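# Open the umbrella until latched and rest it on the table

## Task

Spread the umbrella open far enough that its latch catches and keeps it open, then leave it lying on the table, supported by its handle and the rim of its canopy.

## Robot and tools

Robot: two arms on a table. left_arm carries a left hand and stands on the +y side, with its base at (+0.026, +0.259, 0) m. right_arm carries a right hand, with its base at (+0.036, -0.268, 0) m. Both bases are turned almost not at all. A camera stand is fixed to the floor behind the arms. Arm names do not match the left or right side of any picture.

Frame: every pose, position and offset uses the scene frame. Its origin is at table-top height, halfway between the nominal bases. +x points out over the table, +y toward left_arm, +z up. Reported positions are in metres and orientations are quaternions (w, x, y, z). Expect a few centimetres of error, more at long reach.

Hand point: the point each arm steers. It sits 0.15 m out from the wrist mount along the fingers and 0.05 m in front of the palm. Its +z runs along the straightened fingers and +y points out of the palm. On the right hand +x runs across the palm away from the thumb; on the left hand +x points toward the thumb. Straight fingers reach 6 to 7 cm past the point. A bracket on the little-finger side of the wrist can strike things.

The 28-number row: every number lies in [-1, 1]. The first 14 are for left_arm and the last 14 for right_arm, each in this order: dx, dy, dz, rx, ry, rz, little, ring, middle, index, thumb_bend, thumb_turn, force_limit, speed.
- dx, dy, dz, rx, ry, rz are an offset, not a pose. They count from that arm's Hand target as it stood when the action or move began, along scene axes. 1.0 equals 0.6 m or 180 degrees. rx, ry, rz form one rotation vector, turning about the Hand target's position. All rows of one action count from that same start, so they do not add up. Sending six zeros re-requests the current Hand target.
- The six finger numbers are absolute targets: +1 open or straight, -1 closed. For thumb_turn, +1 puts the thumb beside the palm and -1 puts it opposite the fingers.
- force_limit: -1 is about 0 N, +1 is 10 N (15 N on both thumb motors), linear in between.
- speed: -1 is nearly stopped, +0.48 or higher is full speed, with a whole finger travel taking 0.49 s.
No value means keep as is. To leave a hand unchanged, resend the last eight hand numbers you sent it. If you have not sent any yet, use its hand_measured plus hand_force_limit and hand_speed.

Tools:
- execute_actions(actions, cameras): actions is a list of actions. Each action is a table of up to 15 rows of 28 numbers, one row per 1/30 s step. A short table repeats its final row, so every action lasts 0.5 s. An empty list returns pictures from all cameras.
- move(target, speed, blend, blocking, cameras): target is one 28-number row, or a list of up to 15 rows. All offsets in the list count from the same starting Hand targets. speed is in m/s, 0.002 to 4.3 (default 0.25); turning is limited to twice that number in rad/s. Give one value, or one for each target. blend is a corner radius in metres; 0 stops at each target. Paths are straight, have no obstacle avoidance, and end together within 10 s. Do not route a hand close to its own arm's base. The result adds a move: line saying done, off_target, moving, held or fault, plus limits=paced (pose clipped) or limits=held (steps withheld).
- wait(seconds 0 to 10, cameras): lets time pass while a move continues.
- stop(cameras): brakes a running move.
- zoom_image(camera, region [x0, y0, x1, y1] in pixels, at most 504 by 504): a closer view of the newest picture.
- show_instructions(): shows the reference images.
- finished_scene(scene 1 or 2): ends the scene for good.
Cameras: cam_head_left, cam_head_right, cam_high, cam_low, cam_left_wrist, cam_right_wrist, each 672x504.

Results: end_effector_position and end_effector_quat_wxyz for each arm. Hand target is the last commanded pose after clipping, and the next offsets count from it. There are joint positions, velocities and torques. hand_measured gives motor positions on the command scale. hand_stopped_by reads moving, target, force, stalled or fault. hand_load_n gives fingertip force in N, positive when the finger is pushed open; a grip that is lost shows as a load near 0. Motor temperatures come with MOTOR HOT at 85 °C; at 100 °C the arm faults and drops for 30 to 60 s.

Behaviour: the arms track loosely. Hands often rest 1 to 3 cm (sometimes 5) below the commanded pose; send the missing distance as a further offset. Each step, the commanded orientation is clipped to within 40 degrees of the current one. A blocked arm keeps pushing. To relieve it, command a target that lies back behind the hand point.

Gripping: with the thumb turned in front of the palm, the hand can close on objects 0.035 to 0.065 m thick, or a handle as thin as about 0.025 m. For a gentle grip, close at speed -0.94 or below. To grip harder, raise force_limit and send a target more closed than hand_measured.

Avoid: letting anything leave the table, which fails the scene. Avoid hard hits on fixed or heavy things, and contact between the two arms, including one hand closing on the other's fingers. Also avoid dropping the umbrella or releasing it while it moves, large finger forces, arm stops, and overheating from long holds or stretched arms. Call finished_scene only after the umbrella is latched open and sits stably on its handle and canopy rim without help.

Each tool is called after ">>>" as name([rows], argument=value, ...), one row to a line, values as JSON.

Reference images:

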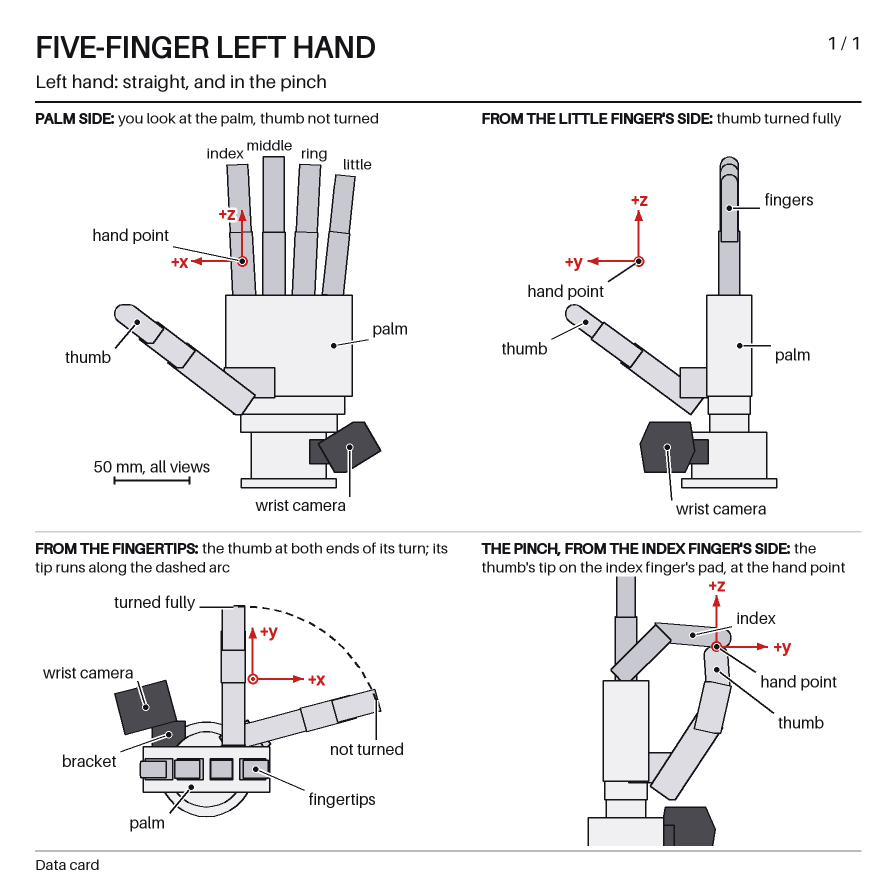

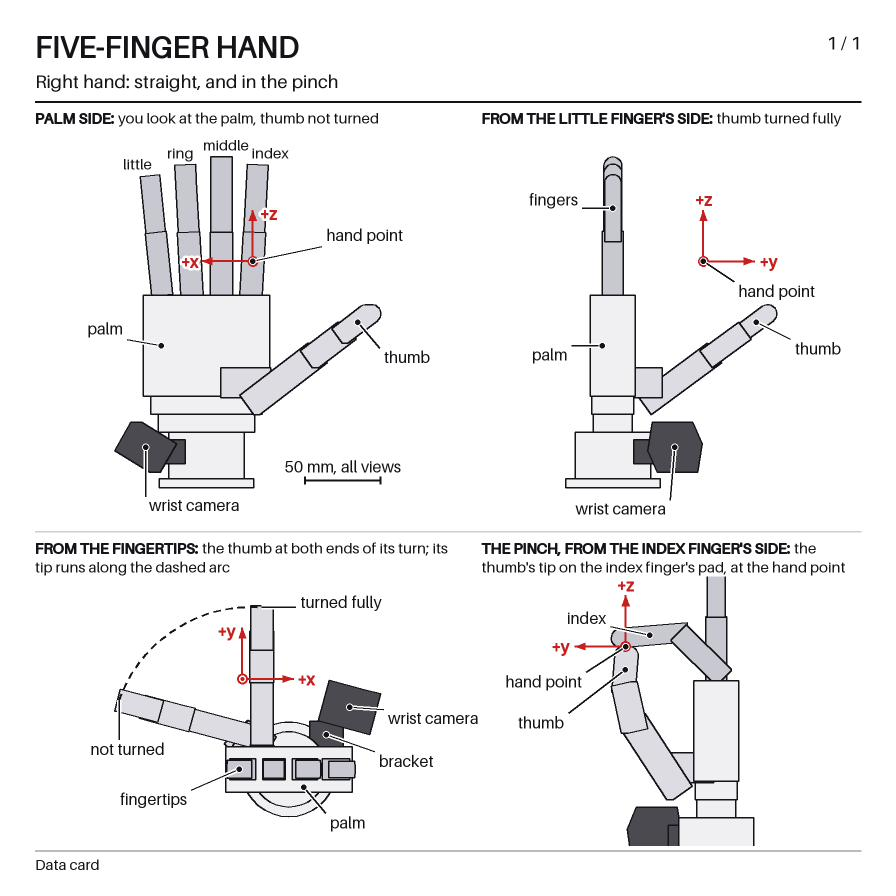

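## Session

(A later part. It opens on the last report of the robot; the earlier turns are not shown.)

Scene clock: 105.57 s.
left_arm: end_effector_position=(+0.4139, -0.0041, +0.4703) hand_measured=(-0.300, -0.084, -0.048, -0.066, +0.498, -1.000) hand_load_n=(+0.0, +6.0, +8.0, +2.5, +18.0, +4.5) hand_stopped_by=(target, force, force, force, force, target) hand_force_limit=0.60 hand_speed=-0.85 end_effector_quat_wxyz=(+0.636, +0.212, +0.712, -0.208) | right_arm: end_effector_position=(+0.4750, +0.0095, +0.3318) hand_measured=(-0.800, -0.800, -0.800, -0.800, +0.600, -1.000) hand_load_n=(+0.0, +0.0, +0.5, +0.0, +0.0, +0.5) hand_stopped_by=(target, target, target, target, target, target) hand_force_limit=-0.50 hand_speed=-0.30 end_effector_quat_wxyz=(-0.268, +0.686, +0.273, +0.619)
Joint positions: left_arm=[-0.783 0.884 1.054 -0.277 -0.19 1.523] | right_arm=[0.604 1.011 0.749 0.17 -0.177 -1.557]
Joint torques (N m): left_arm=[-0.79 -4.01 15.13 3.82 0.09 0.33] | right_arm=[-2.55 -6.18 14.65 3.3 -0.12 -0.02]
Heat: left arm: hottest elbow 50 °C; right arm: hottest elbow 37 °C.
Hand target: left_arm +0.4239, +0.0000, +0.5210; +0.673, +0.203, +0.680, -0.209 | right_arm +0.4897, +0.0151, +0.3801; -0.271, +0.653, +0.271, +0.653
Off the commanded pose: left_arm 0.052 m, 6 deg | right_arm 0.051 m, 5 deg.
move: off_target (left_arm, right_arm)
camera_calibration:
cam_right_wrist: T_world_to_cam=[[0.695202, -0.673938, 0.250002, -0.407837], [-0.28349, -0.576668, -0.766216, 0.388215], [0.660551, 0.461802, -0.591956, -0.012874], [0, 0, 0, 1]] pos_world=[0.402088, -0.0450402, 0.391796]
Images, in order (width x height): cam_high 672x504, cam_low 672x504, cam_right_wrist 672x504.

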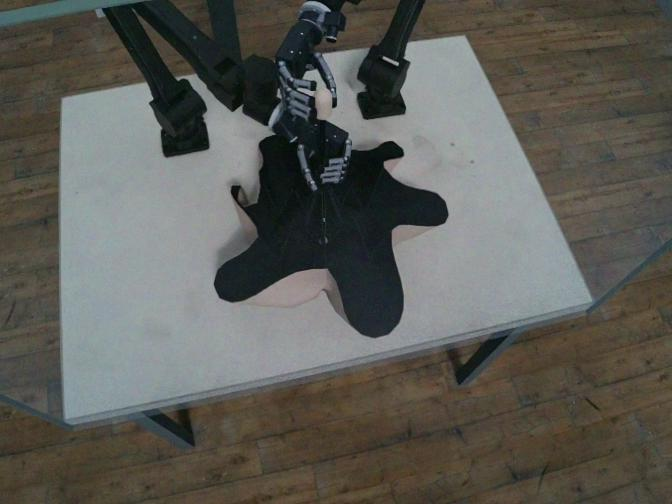

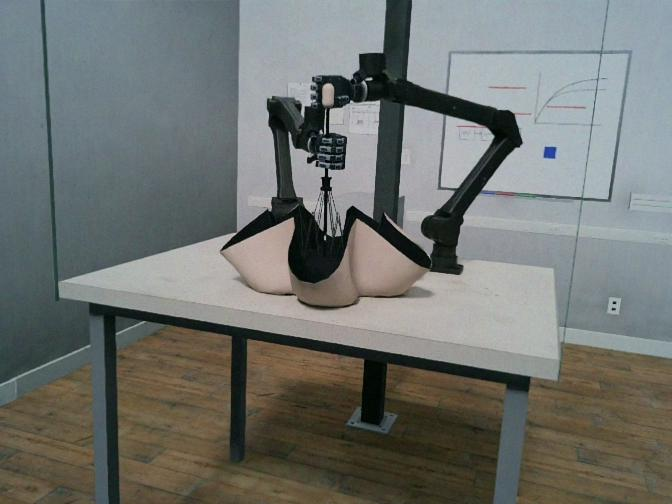

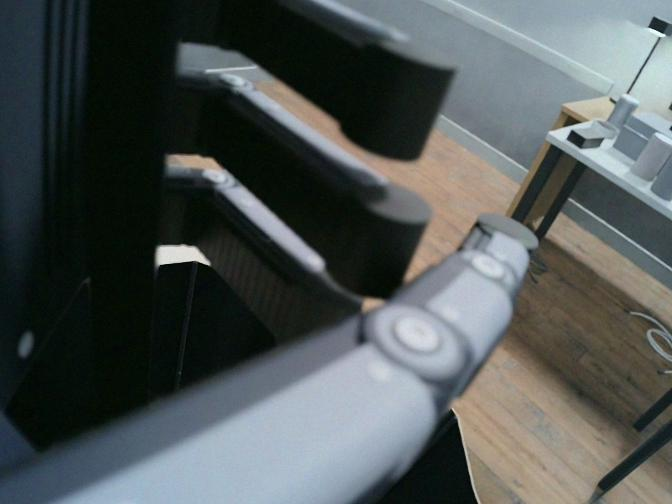

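>>> move(target=[0,0,0,0,0,0,-0.3,-0.35,-0.35,-0.35,0.2,-1,0.6,-0.85,0,0,-0.1,0,0,0,-0.8,-0.8,-0.8,-0.8,0.6,-1,-0.5,-0.3], speed=0.05, cameras=["cam_high","cam_low","cam_right_wrist"])

>>> zoom_image(camera="cam_low", region=[200, 60, 450, 310])

Scene clock: 107.67 s.
left_arm: end_effector_position=(+0.4140, -0.0040, +0.4703) hand_measured=(-0.300, -0.084, -0.048, -0.066, +0.498, -1.000) hand_load_n=(+0.0, +6.0, +8.0, +3.0, +18.0, +4.5) hand_stopped_by=(target, force, force, force, force, target) hand_force_limit=0.60 hand_speed=-0.85 end_effector_quat_wxyz=(+0.636, +0.212, +0.712, -0.208) | right_arm: end_effector_position=(+0.4857, +0.0169, +0.3130) hand_measured=(-0.800, -0.800, -0.800, -0.800, +0.600, -1.000) hand_load_n=(+0.0, +0.0, +0.0, +0.0, +0.0, +0.5) hand_stopped_by=(target, target, target, target, target, target) hand_force_limit=-0.50 hand_speed=-0.30 end_effector_quat_wxyz=(-0.274, +0.665, +0.269, +0.641)
Joint positions: left_arm=[-0.782 0.884 1.054 -0.277 -0.19 1.523] | right_arm=[0.603 1.08 0.694 0.357 -0.178 -1.557]
Joint torques (N m): left_arm=[-0.97 -4.37 15.05 3.79 0.15 0.33] | right_arm=[-2.55 -6.77 8.87 3.22 -0.12 -0.02]
Heat: left arm: hottest elbow 50 °C; right arm: hottest elbow 37 °C.
Hand target: left_arm +0.4240, +0.0001, +0.5211; +0.673, +0.203, +0.680, -0.209 | right_arm +0.4897, +0.0150, +0.3201; -0.271, +0.653, +0.271, +0.653
Off the commanded pose: left_arm 0.052 m, 6 deg | right_arm 0.008 m, 2 deg.
move: off_target (left_arm)
camera_calibration:
cam_right_wrist: T_world_to_cam=[[0.682585, -0.682619, 0.260979, -0.40285], [-0.242769, -0.54863, -0.800043, 0.371478], [0.689305, 0.482739, -0.540205, -0.0650298], [0, 0, 0, 1]] pos_world=[0.409988, -0.0397967, 0.367205]
Images, in order (width x height): cam_high 672x504, cam_low 672x504, cam_right_wrist 672x504.

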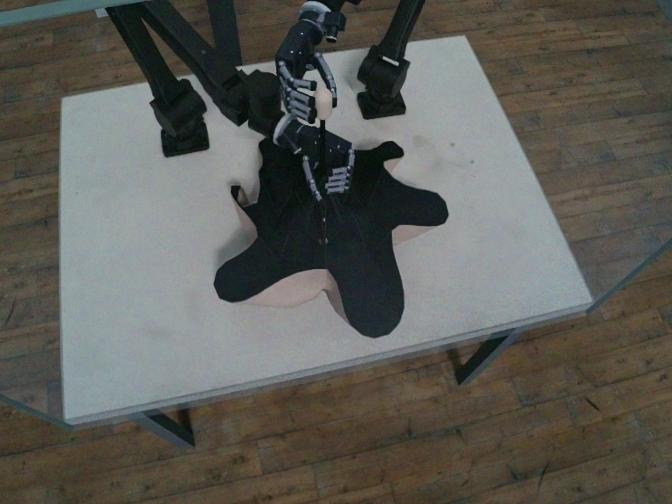

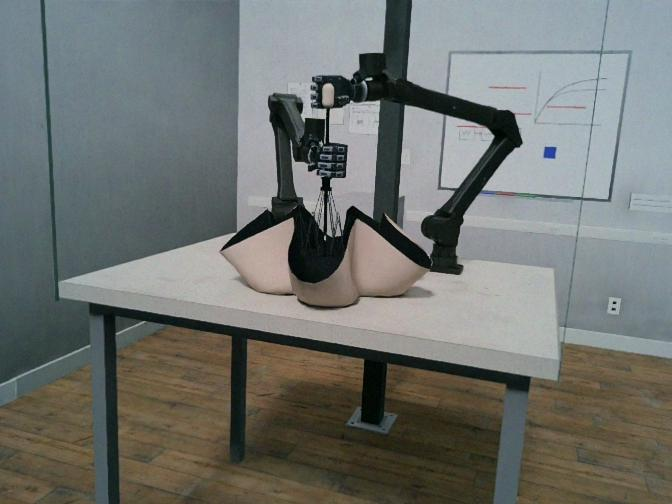

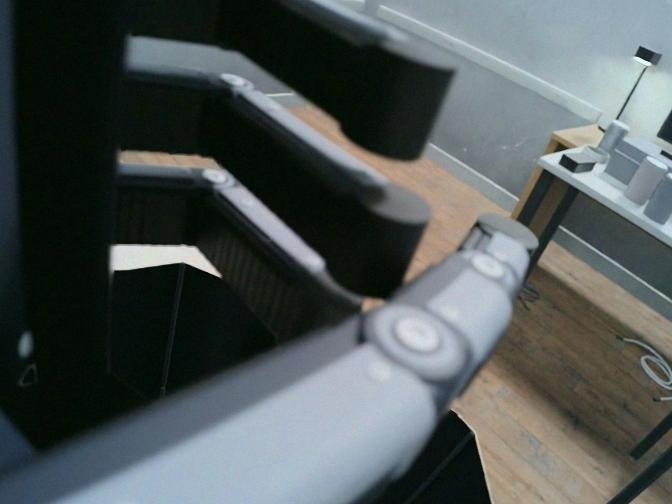

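Scaled by 2.016.

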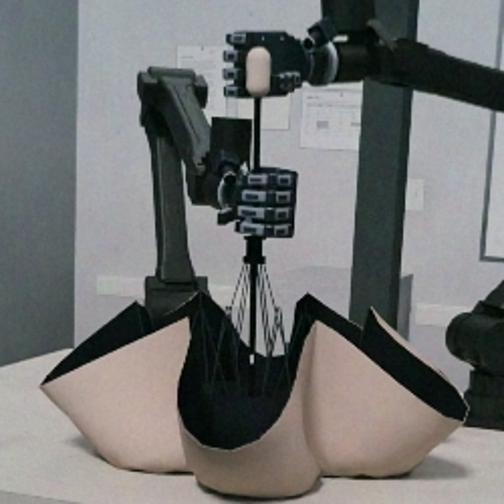

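>>> move(target=[0,0,0,0,0,0,-0.3,-0.35,-0.35,-0.35,0.2,-1,0.6,-0.85,0,0,-0.1,0,0,0,-0.8,-0.8,-0.8,-0.8,0.6,-1,-0.5,-0.3], speed=0.05, cameras=["cam_high","cam_low","cam_right_wrist"])

>>> zoom_image(camera="cam_low", region=[200, 60, 450, 310])

Scene clock: 109.83 s.
left_arm: end_effector_position=(+0.4148, -0.0026, +0.4704) hand_measured=(-0.300, -0.084, -0.048, -0.066, +0.498, -1.000) hand_load_n=(+0.0, +5.5, +7.5, +2.5, +18.0, +5.0) hand_stopped_by=(target, force, force, force, force, target) hand_force_limit=0.60 hand_speed=-0.85 end_effector_quat_wxyz=(+0.636, +0.211, +0.713, -0.207) | right_arm: end_effector_position=(+0.4855, +0.0189, +0.2848) hand_measured=(-0.800, -0.800, -0.800, -0.800, +0.600, -1.000) hand_load_n=(+0.0, +0.0, +0.0, +0.0, +0.0, +0.5) hand_stopped_by=(target, target, target, target, target, target) hand_force_limit=-0.50 hand_speed=-0.30 end_effector_quat_wxyz=(-0.282, +0.639, +0.268, +0.664)
Joint positions: left_arm=[-0.78 0.884 1.054 -0.277 -0.191 1.523] | right_arm=[0.603 1.152 0.603 0.591 -0.187 -1.559]
Joint torques (N m): left_arm=[-0.73 -3.9 15.15 3.81 0.15 0.31] | right_arm=[-2.49 -4.95 6.83 2.15 -0.11 0]
Heat: left arm: hottest elbow 50 °C; right arm: hottest elbow 37 °C.
Hand target: left_arm +0.4240, +0.0001, +0.5211; +0.673, +0.203, +0.680, -0.209 | right_arm +0.4898, +0.0150, +0.2600; -0.271, +0.653, +0.271, +0.653
Off the commanded pose: left_arm 0.052 m, 6 deg | right_arm 0.025 m, 2 deg.
move: off_target (left_arm, right_arm)
camera_calibration:
cam_right_wrist: T_world_to_cam=[[0.6731, -0.686935, 0.273966, -0.392849], [-0.189658, -0.518395, -0.833844, 0.333248], [0.714819, 0.509301, -0.479215, -0.111312], [0, 0, 0, 1]] pos_world=[0.407198, -0.0404163, 0.332162]
Images, in order (width x height): cam_high 672x504, cam_low 672x504, cam_right_wrist 672x504.

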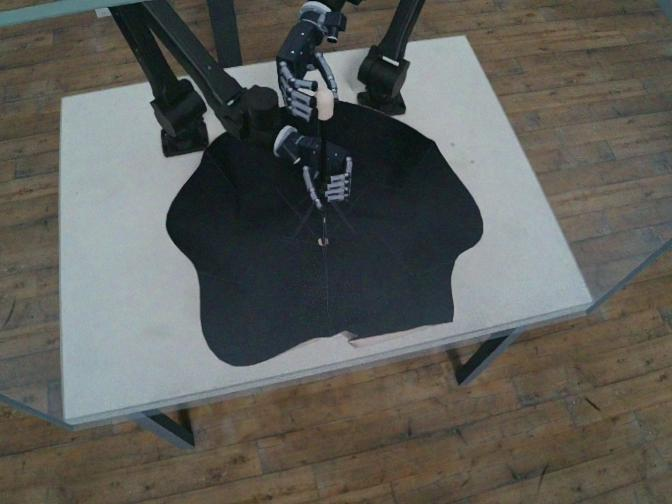

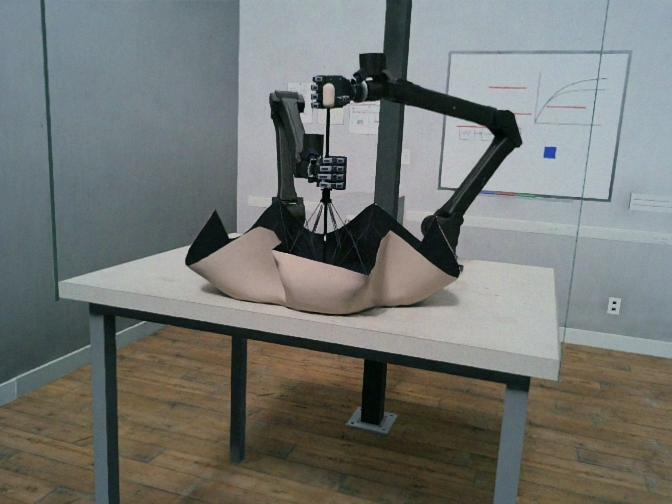

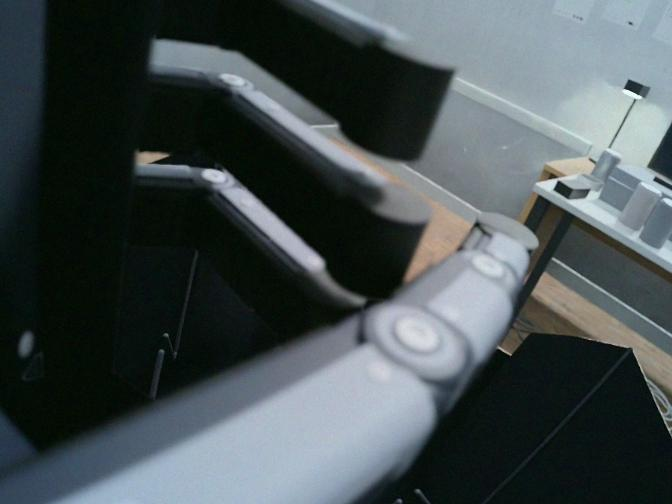

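Scaled by 2.016.

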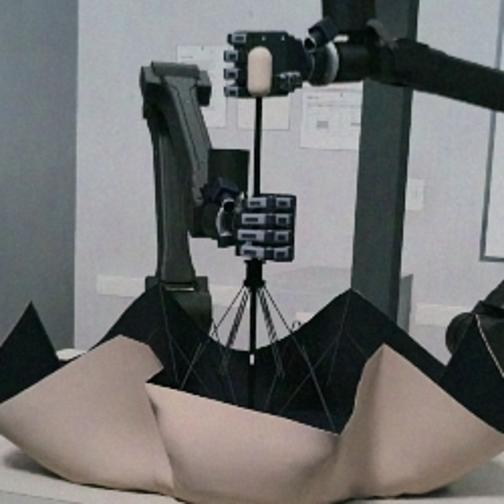

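>>> move(target=[0,0,0,0,0,0,-0.3,-0.35,-0.35,-0.35,0.2,-1,0.6,-0.85,0,0,-0.083,0,0,0,-0.8,-0.8,-0.8,-0.8,0.6,-1,-0.5,-0.3], speed=0.05, cameras=["cam_high","cam_low","cam_head_left"])

>>> zoom_image(camera="cam_low", region=[200, 60, 450, 310])

Scene clock: 111.77 s.
left_arm: end_effector_position=(+0.4150, -0.0021, +0.4704) hand_measured=(-0.300, -0.084, -0.048, -0.066, +0.498, -1.000) hand_load_n=(+0.5, +4.0, +7.0, +2.5, +19.0, +5.5) hand_stopped_by=(target, force, force, force, force, target) hand_force_limit=0.60 hand_speed=-0.85 end_effector_quat_wxyz=(+0.637, +0.210, +0.713, -0.206) | right_arm: end_effector_position=(+0.4848, +0.0178, +0.2886) hand_measured=(-0.800, -0.800, -0.800, -0.800, +0.600, -1.000) hand_load_n=(+0.0, +0.0, +0.5, +0.0, +0.0, +0.0) hand_stopped_by=(target, target, target, target, target, target) hand_force_limit=-0.50 hand_speed=-0.30 end_effector_quat_wxyz=(-0.284, +0.593, +0.263, +0.706)
Joint positions: left_arm=[-0.78 0.884 1.054 -0.277 -0.194 1.523] | right_arm=[0.603 1.213 0.552 0.822 -0.187 -1.575]
Joint torques (N m): left_arm=[-0.85 -4.01 15.08 3.75 0.11 0.25] | right_arm=[-2.43 -1.9 3.75 0.29 -0.03 0.1]
Heat: left arm: hottest elbow 51 °C; right arm: hottest elbow 37 °C.
Hand target: left_arm +0.4240, +0.0001, +0.5211; +0.673, +0.203, +0.680, -0.209 | right_arm +0.4898, +0.0151, +0.2102; -0.271, +0.653, +0.271, +0.653
Off the commanded pose: left_arm 0.052 m, 6 deg | right_arm 0.079 m, 9 deg.
move: off_target (left_arm, right_arm)
Images, in order (width x height): cam_head_left 672x504, cam_high 672x504, cam_low 672x504.

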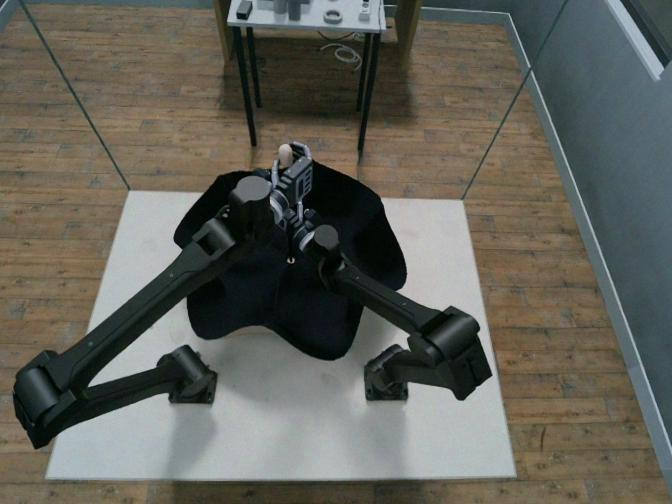

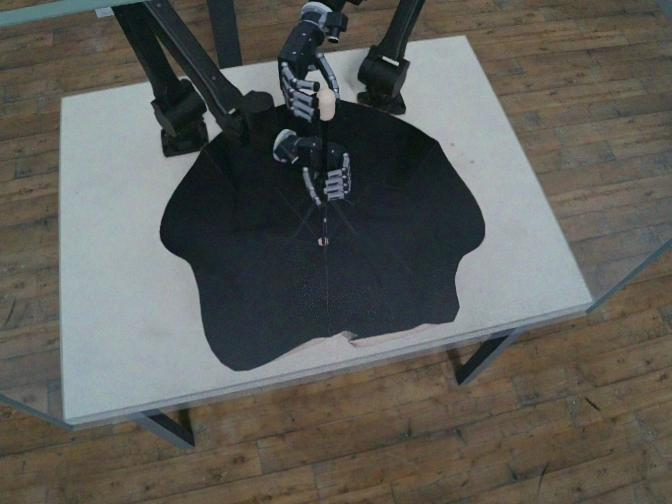

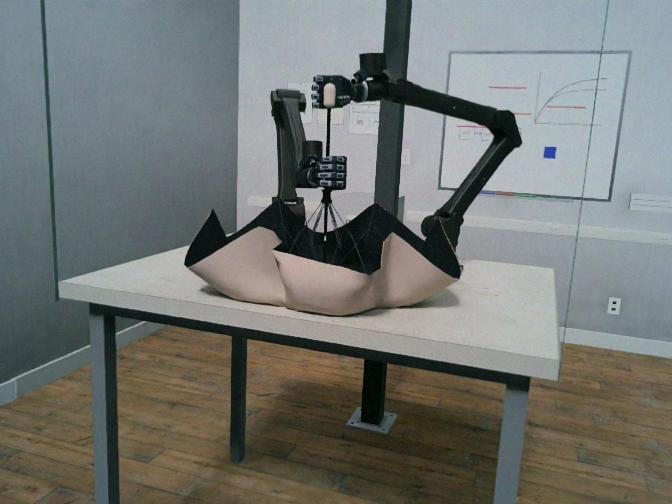

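Scaled by 2.016.

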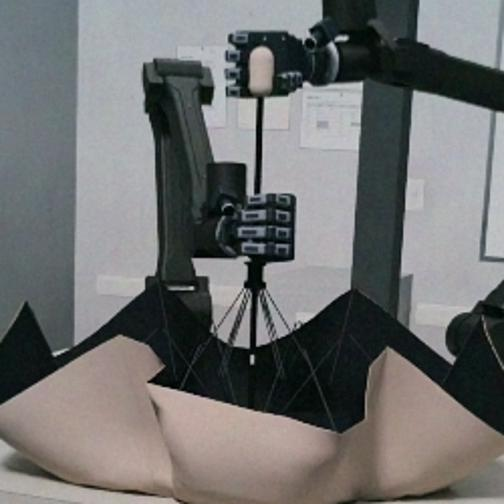

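>>> move(target=[0,0,0,0,0,0,-0.3,-0.35,-0.35,-0.35,0.2,-1,0.6,-0.85,0,0,-0.083,0,0,0,-0.8,-0.8,-0.8,-0.8,0.6,-1,-0.5,-0.3], speed=0.05, cameras=["cam_high","cam_low","cam_right_wrist"])

>>> zoom_image(camera="cam_low", region=[200, 60, 450, 310])

Scene clock: 114.03 s.
left_arm: end_effector_position=(+0.4151, -0.0017, +0.4705) hand_measured=(-0.300, -0.084, -0.048, -0.066, +0.498, -1.000) hand_load_n=(+0.0, +3.5, +6.5, +3.0, +19.0, +6.0) hand_stopped_by=(target, force, force, force, force, target) hand_force_limit=0.60 hand_speed=-0.85 end_effector_quat_wxyz=(+0.637, +0.210, +0.713, -0.205) | right_arm: end_effector_position=(+0.4821, +0.0157, +0.2818) hand_measured=(-0.800, -0.800, -0.800, -0.800, +0.600, -1.000) hand_load_n=(+0.0, +0.0, +0.0, +0.0, +0.0, +0.5) hand_stopped_by=(target, target, target, target, target, target) hand_force_limit=-0.50 hand_speed=-0.30 end_effector_quat_wxyz=(-0.286, +0.557, +0.257, +0.736)
Joint positions: left_arm=[-0.78 0.884 1.054 -0.277 -0.196 1.525] | right_arm=[0.603 1.298 0.506 1.046 -0.187 -1.585]
Joint torques (N m): left_arm=[-1.14 -4.37 14.84 3.84 0.07 0.26] | right_arm=[-2.32 0.97 1.01 -1.17 0.07 0.2]
Heat: left arm: hottest elbow 51 °C; right arm: hottest elbow 37 °C.
Hand target: left_arm +0.4240, +0.0001, +0.5211; +0.673, +0.203, +0.680, -0.209 | right_arm +0.4897, +0.0150, +0.1603; -0.271, +0.653, +0.271, +0.653
Off the commanded pose: left_arm 0.051 m, 6 deg | right_arm 0.122 m, 15 deg.
move: off_target (left_arm, right_arm)
camera_calibration:
cam_right_wrist: T_world_to_cam=[[0.612545, -0.720536, 0.324987, -0.376813], [-0.0235857, -0.427628, -0.903647, 0.266667], [0.790084, 0.545859, -0.278936, -0.201993], [0, 0, 0, 1]] pos_world=[0.396696, -0.0472129, 0.307089]
Images, in order (width x height): cam_high 672x504, cam_low 672x504, cam_right_wrist 672x504.

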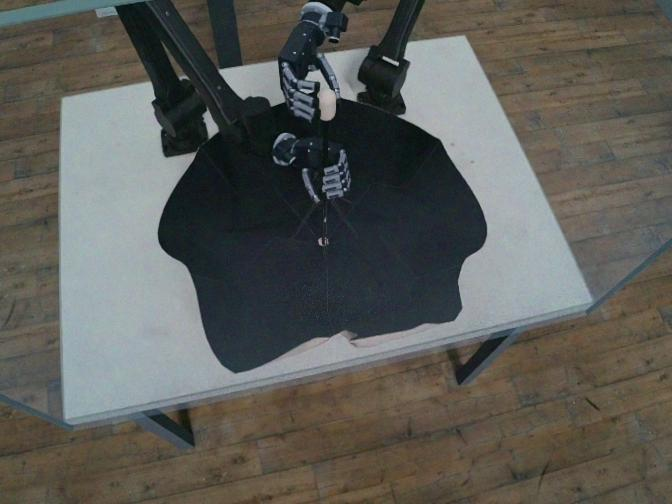

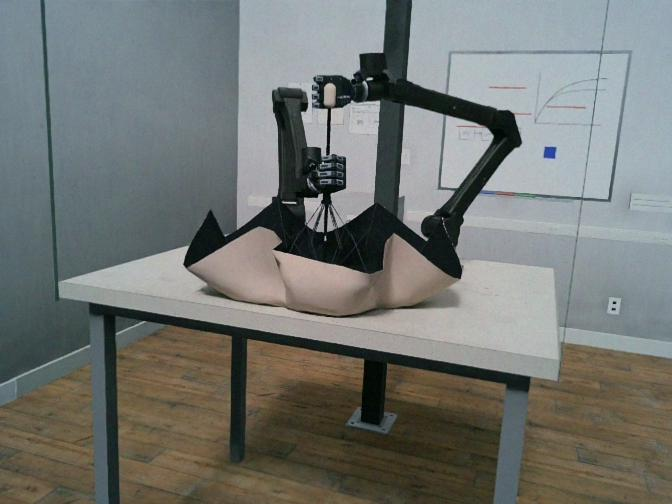

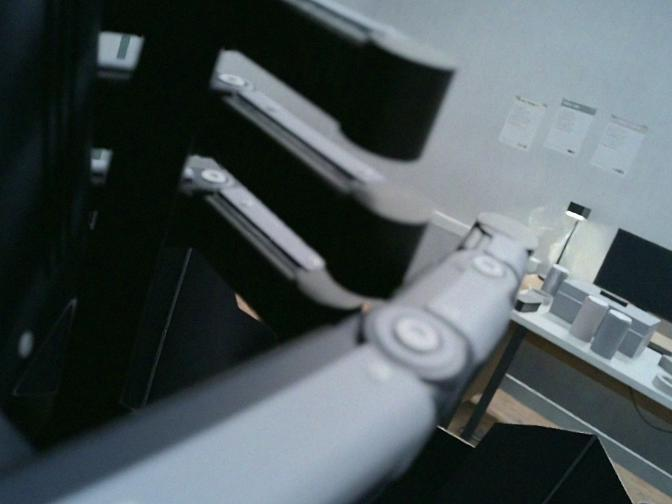

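Scaled by 2.016.

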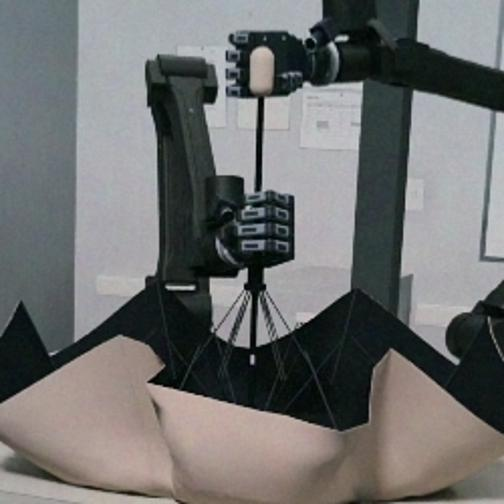

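>>> zoom_image(camera="cam_low", region=[280, 180, 380, 300])

>>> zoom_image(camera="cam_high", region=[270, 130, 390, 260])

>>> zoom_image(camera="cam_high", region=[140, 60, 500, 400])

Scaled by 4.200.

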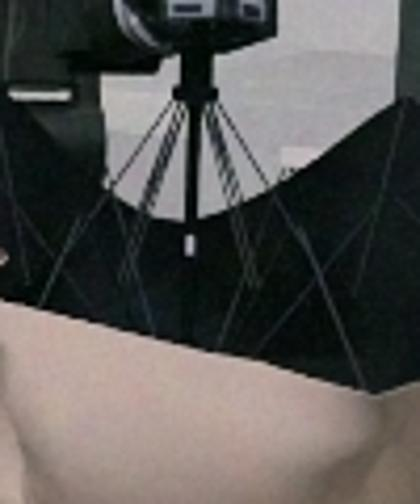

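Scaled by 3.877.

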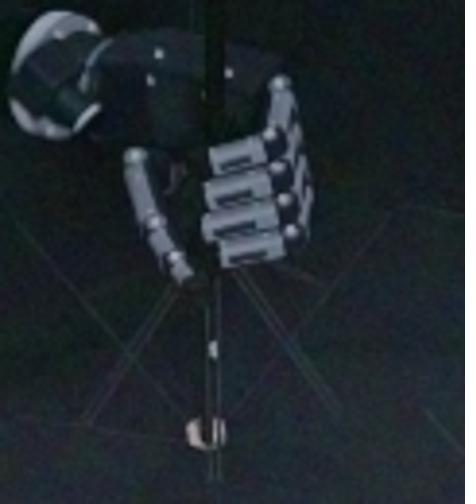

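Scaled by 1.400.

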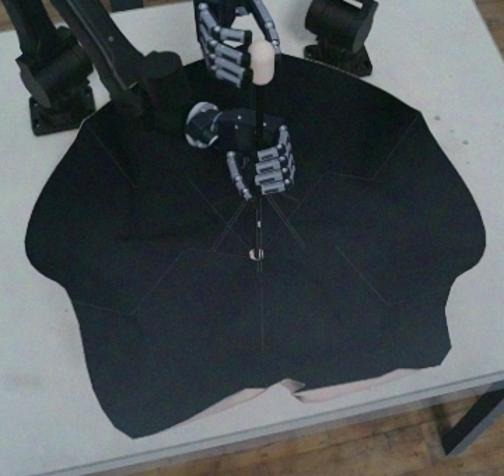

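>>> zoom_image(camera="cam_high", region=[130, 50, 290, 200])

>>> execute_actions(actions=[], cameras=["all"])

>>> zoom_image(camera="cam_head_right", region=[150, 150, 430, 400])

>>> zoom_image(camera="cam_low", region=[160, 180, 480, 330])

Scaled by 3.150.

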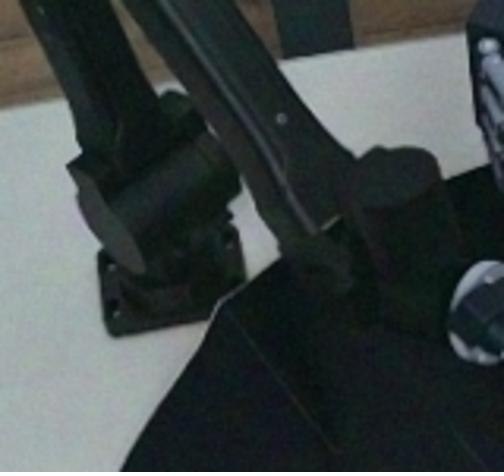

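Scene clock: 114.87 s.
left_arm: end_effector_position=(+0.4151, -0.0017, +0.4705) hand_measured=(-0.300, -0.084, -0.048, -0.066, +0.498, -1.000) hand_load_n=(+0.0, +3.5, +7.0, +2.5, +19.0, +5.5) hand_stopped_by=(target, force, force, force, force, target) hand_force_limit=0.60 hand_speed=-0.85 end_effector_quat_wxyz=(+0.637, +0.210, +0.713, -0.205) | right_arm: end_effector_position=(+0.4821, +0.0157, +0.2818) hand_measured=(-0.800, -0.800, -0.800, -0.800, +0.600, -1.000) hand_load_n=(+0.0, +0.5, +0.0, +0.0, +0.0, +0.0) hand_stopped_by=(target, target, target, target, target, target) hand_force_limit=-0.50 hand_speed=-0.30 end_effector_quat_wxyz=(-0.286, +0.557, +0.257, +0.736)
Joint positions: left_arm=[-0.78 0.884 1.054 -0.277 -0.196 1.525] | right_arm=[0.603 1.298 0.506 1.046 -0.187 -1.585]
Joint velocities: within noise
Joint torques (N m): left_arm=[-0.85 -4.01 15.04 3.73 0.08 0.29] | right_arm=[-2.37 0.91 1.01 -1.17 0.07 0.2]
Motor temperatures (°C): left_arm=[35 34 51 33 31 29] | right_arm=[31 36 37 31 28 28]
Heat: left arm: hottest elbow 51 °C; right arm: hottest elbow 37 °C.
Hand target: left_arm +0.4240, +0.0001, +0.5211; +0.673, +0.203, +0.680, -0.209 | right_arm +0.4897, +0.0150, +0.1603; -0.271, +0.653, +0.271, +0.653
Off the commanded pose: left_arm 0.051 m, 6 deg | right_arm 0.122 m, 15 deg.
camera_calibration:
cam_left_wrist: T_world_to_cam=[[-0.544063, -0.808053, -0.225931, 0.334429], [-0.363456, 0.469669, -0.804557, 0.533324], [0.756238, -0.355614, -0.549221, 0.05644], [0, 0, 0, 1]] pos_world=[0.333108, 0.039822, 0.535646]
cam_right_wrist: T_world_to_cam=[[0.612545, -0.720536, 0.324987, -0.376813], [-0.0235857, -0.427628, -0.903647, 0.266667], [0.790084, 0.545859, -0.278936, -0.201993], [0, 0, 0, 1]] pos_world=[0.396696, -0.0472129, 0.307089]

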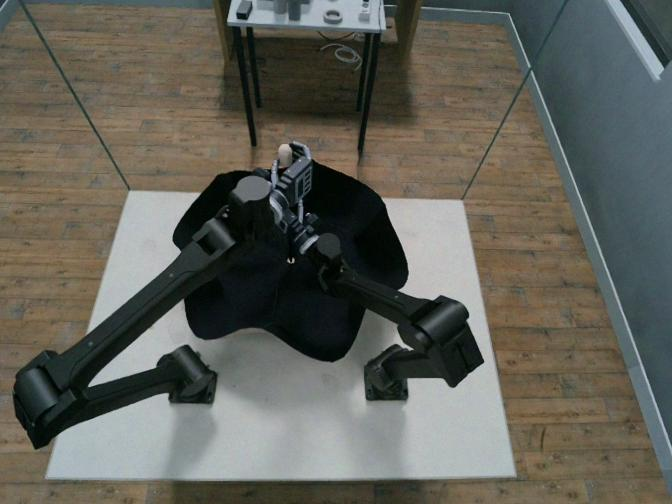

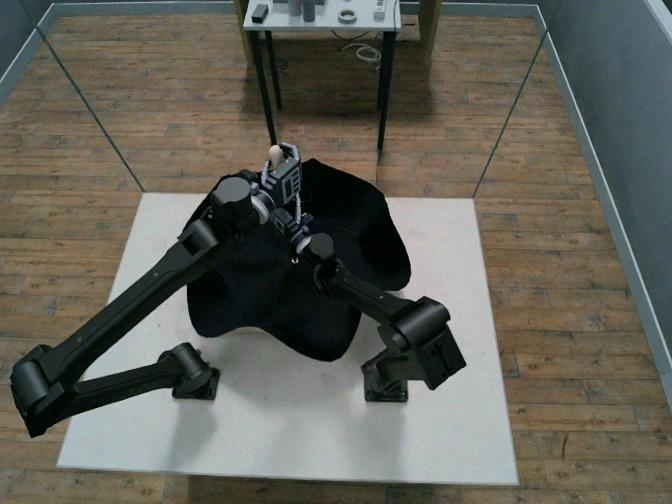

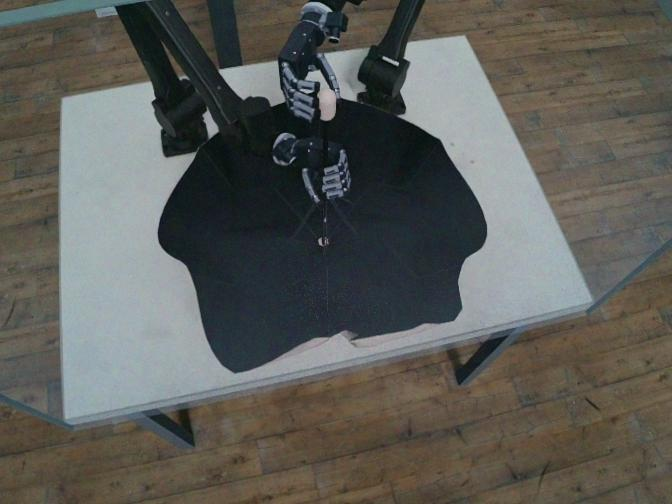

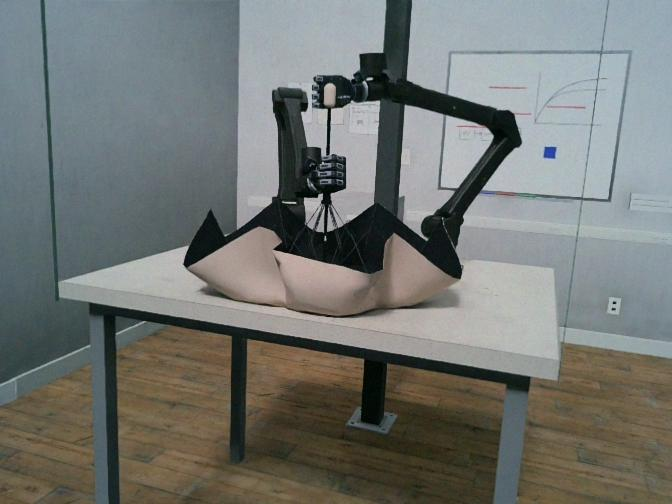

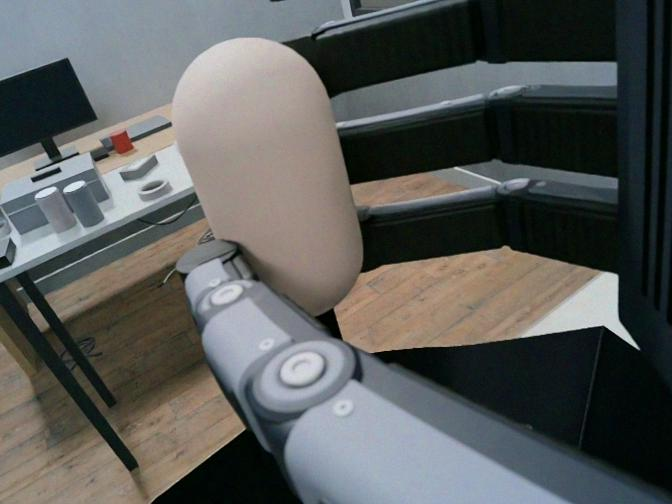

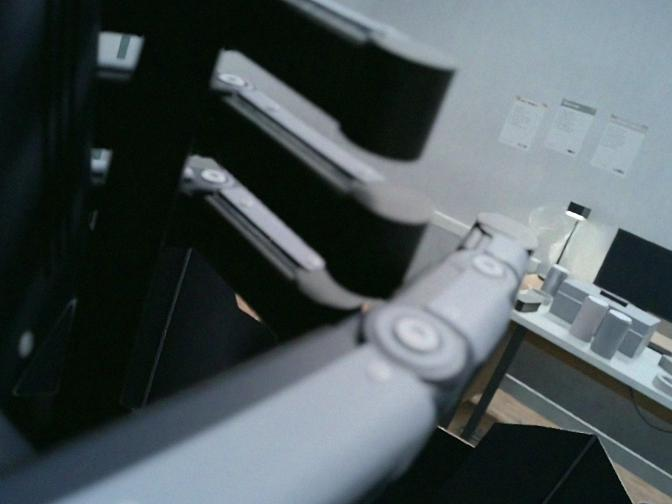

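Scaled by 1.800.

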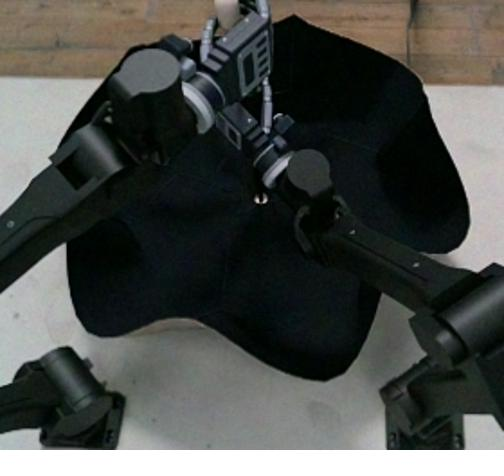

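Scaled by 1.575.

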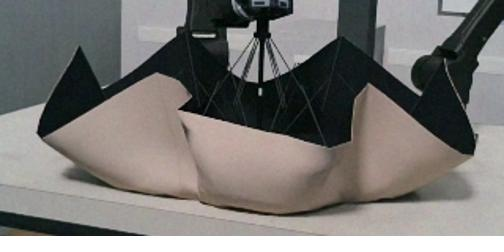

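>>> move(target=[0,0,0,0,0,0,-0.3,-0.35,-0.35,-0.35,0.2,-1,0.6,-0.85,0,0,0.15,0,0,0,-0.8,-0.8,-0.8,-0.8,0.6,-1,-0.5,-0.3], speed=0.06, cameras=["cam_high","cam_low","cam_left_wrist"])

>>> zoom_image(camera="cam_low", region=[160, 60, 480, 330])

Scene clock: 119.97 s.
left_arm: end_effector_position=(+0.4150, -0.0020, +0.4705) hand_measured=(-0.300, -0.084, -0.048, -0.066, +0.498, -1.000) hand_load_n=(+0.0, +4.5, +7.5, +3.0, +18.0, +5.0) hand_stopped_by=(target, force, force, force, force, target) hand_force_limit=0.60 hand_speed=-0.85 end_effector_quat_wxyz=(+0.637, +0.210, +0.713, -0.205) | right_arm: end_effector_position=(+0.4823, +0.0142, +0.2845) hand_measured=(-0.800, -0.800, -0.800, -0.800, +0.600, -1.000) hand_load_n=(+0.0, +0.0, +0.0, +0.0, -0.5, +0.5) hand_stopped_by=(target, target, target, target, target, target) hand_force_limit=-0.50 hand_speed=-0.30 end_effector_quat_wxyz=(-0.274, +0.620, +0.270, +0.683)
Joint positions: left_arm=[-0.78 0.884 1.054 -0.277 -0.194 1.525] | right_arm=[0.603 1.162 0.567 0.681 -0.181 -1.585]
Joint torques (N m): left_arm=[-0.32 -4.31 15.05 3.64 -0.03 0.27] | right_arm=[-2.37 -4.25 8.05 -0.25 -0.11 0.18]
Heat: left arm: hottest elbow 52 °C; right arm: hottest shoulder 36 °C.
Hand target: left_arm +0.4240, +0.0001, +0.5211; +0.673, +0.203, +0.680, -0.209 | right_arm +0.4897, +0.0150, +0.2504; -0.271, +0.653, +0.271, +0.653
Off the commanded pose: left_arm 0.051 m, 6 deg | right_arm 0.035 m, 5 deg.
move: off_target (left_arm, right_arm)
camera_calibration:
cam_left_wrist: T_world_to_cam=[[-0.545279, -0.807287, -0.225741, 0.334539], [-0.362845, 0.470071, -0.804597, 0.533221], [0.755655, -0.356821, -0.54924, 0.0566221], [0, 0, 0, 1]] pos_world=[0.333107, 0.039621, 0.535646]
Images, in order (width x height): cam_high 672x504, cam_low 672x504, cam_left_wrist 672x504.

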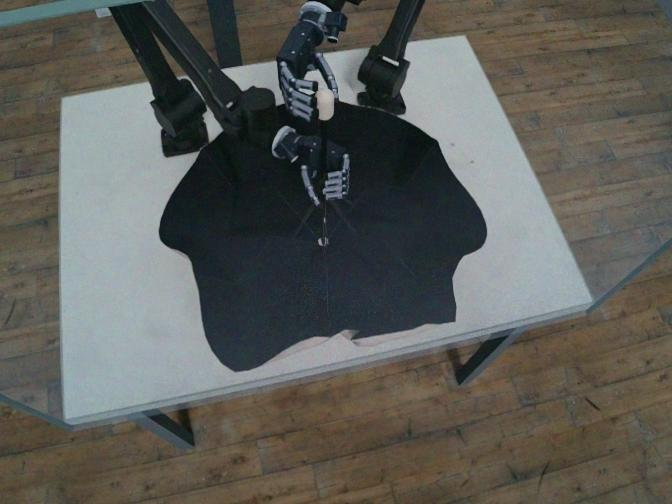

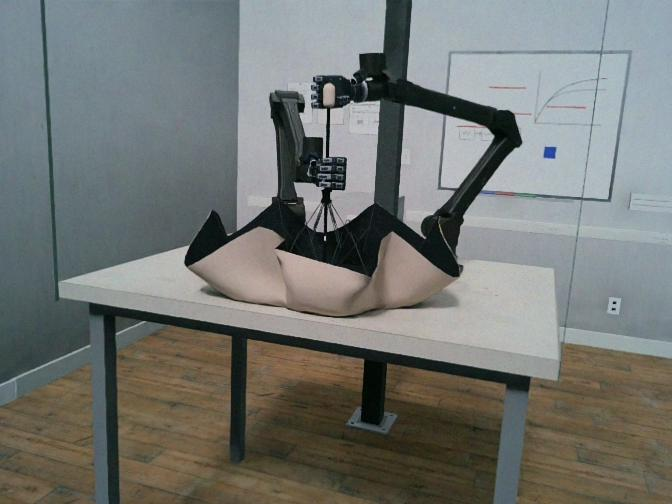

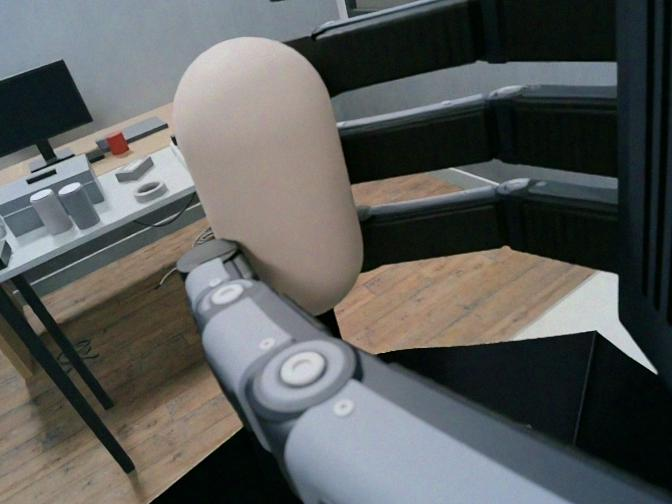

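Scaled by 1.575.

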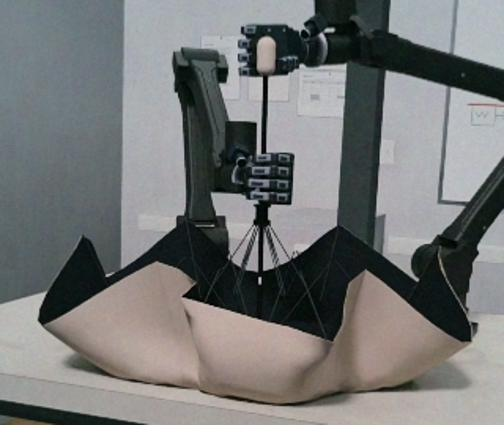

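>>> move(target=[0,0,-0.05,0,0,0,-0.3,-0.35,-0.35,-0.35,0.2,-1,0.6,-0.85,0,0,0,0,0,0,-0.8,-0.8,-0.8,-0.8,0.6,-1,-0.5,-0.3], speed=0.03, cameras=["cam_low"])

Scene clock: 121.83 s.
left_arm: end_effector_position=(+0.4183, -0.0036, +0.4700) hand_measured=(-0.300, -0.084, -0.048, -0.066, +0.498, -1.000) hand_load_n=(+0.0, +9.5, +7.5, +1.0, +19.0, +0.0) hand_stopped_by=(target, force, force, force, force, target) hand_force_limit=0.60 hand_speed=-0.85 end_effector_quat_wxyz=(+0.649, +0.207, +0.702, -0.208) | right_arm: end_effector_position=(+0.4829, +0.0139, +0.2850) hand_measured=(-0.800, -0.800, -0.800, -0.800, +0.600, -1.000) hand_load_n=(+0.0, +0.0, +0.0, +0.0, +0.0, +0.0) hand_stopped_by=(target, target, target, target, target, target) hand_force_limit=-0.50 hand_speed=-0.30 end_effector_quat_wxyz=(-0.273, +0.621, +0.269, +0.684)
Joint positions: left_arm=[-0.778 0.885 1.028 -0.215 -0.196 1.534] | right_arm=[0.603 1.162 0.569 0.679 -0.178 -1.585]
Joint torques (N m): left_arm=[-0.67 -4.54 10.65 4.22 0.22 0.22] | right_arm=[-2.32 -4.25 7.97 -0.27 -0.11 0.19]
Heat: left arm: hottest elbow 52 °C; right arm: hottest shoulder 36 °C.
Hand target: left_arm +0.4240, +0.0001, +0.4909; +0.673, +0.203, +0.680, -0.209 | right_arm +0.4897, +0.0150, +0.2504; -0.271, +0.653, +0.271, +0.653
Off the commanded pose: left_arm 0.022 m, 4 deg | right_arm 0.035 m, 5 deg.
move: off_target (left_arm, right_arm)
Images, in order (width x height): cam_low 672x504.

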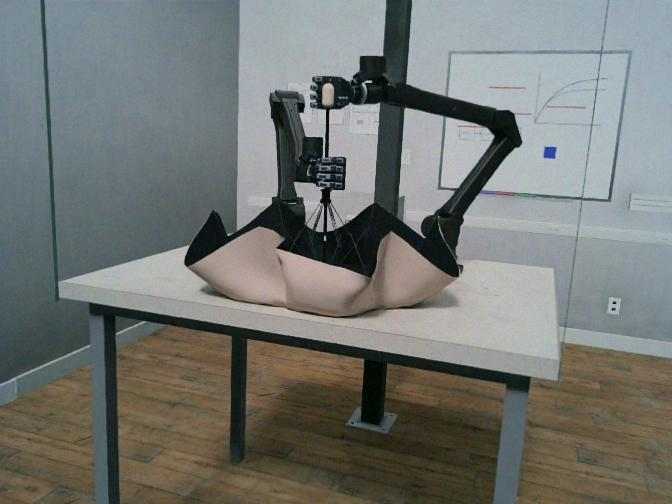

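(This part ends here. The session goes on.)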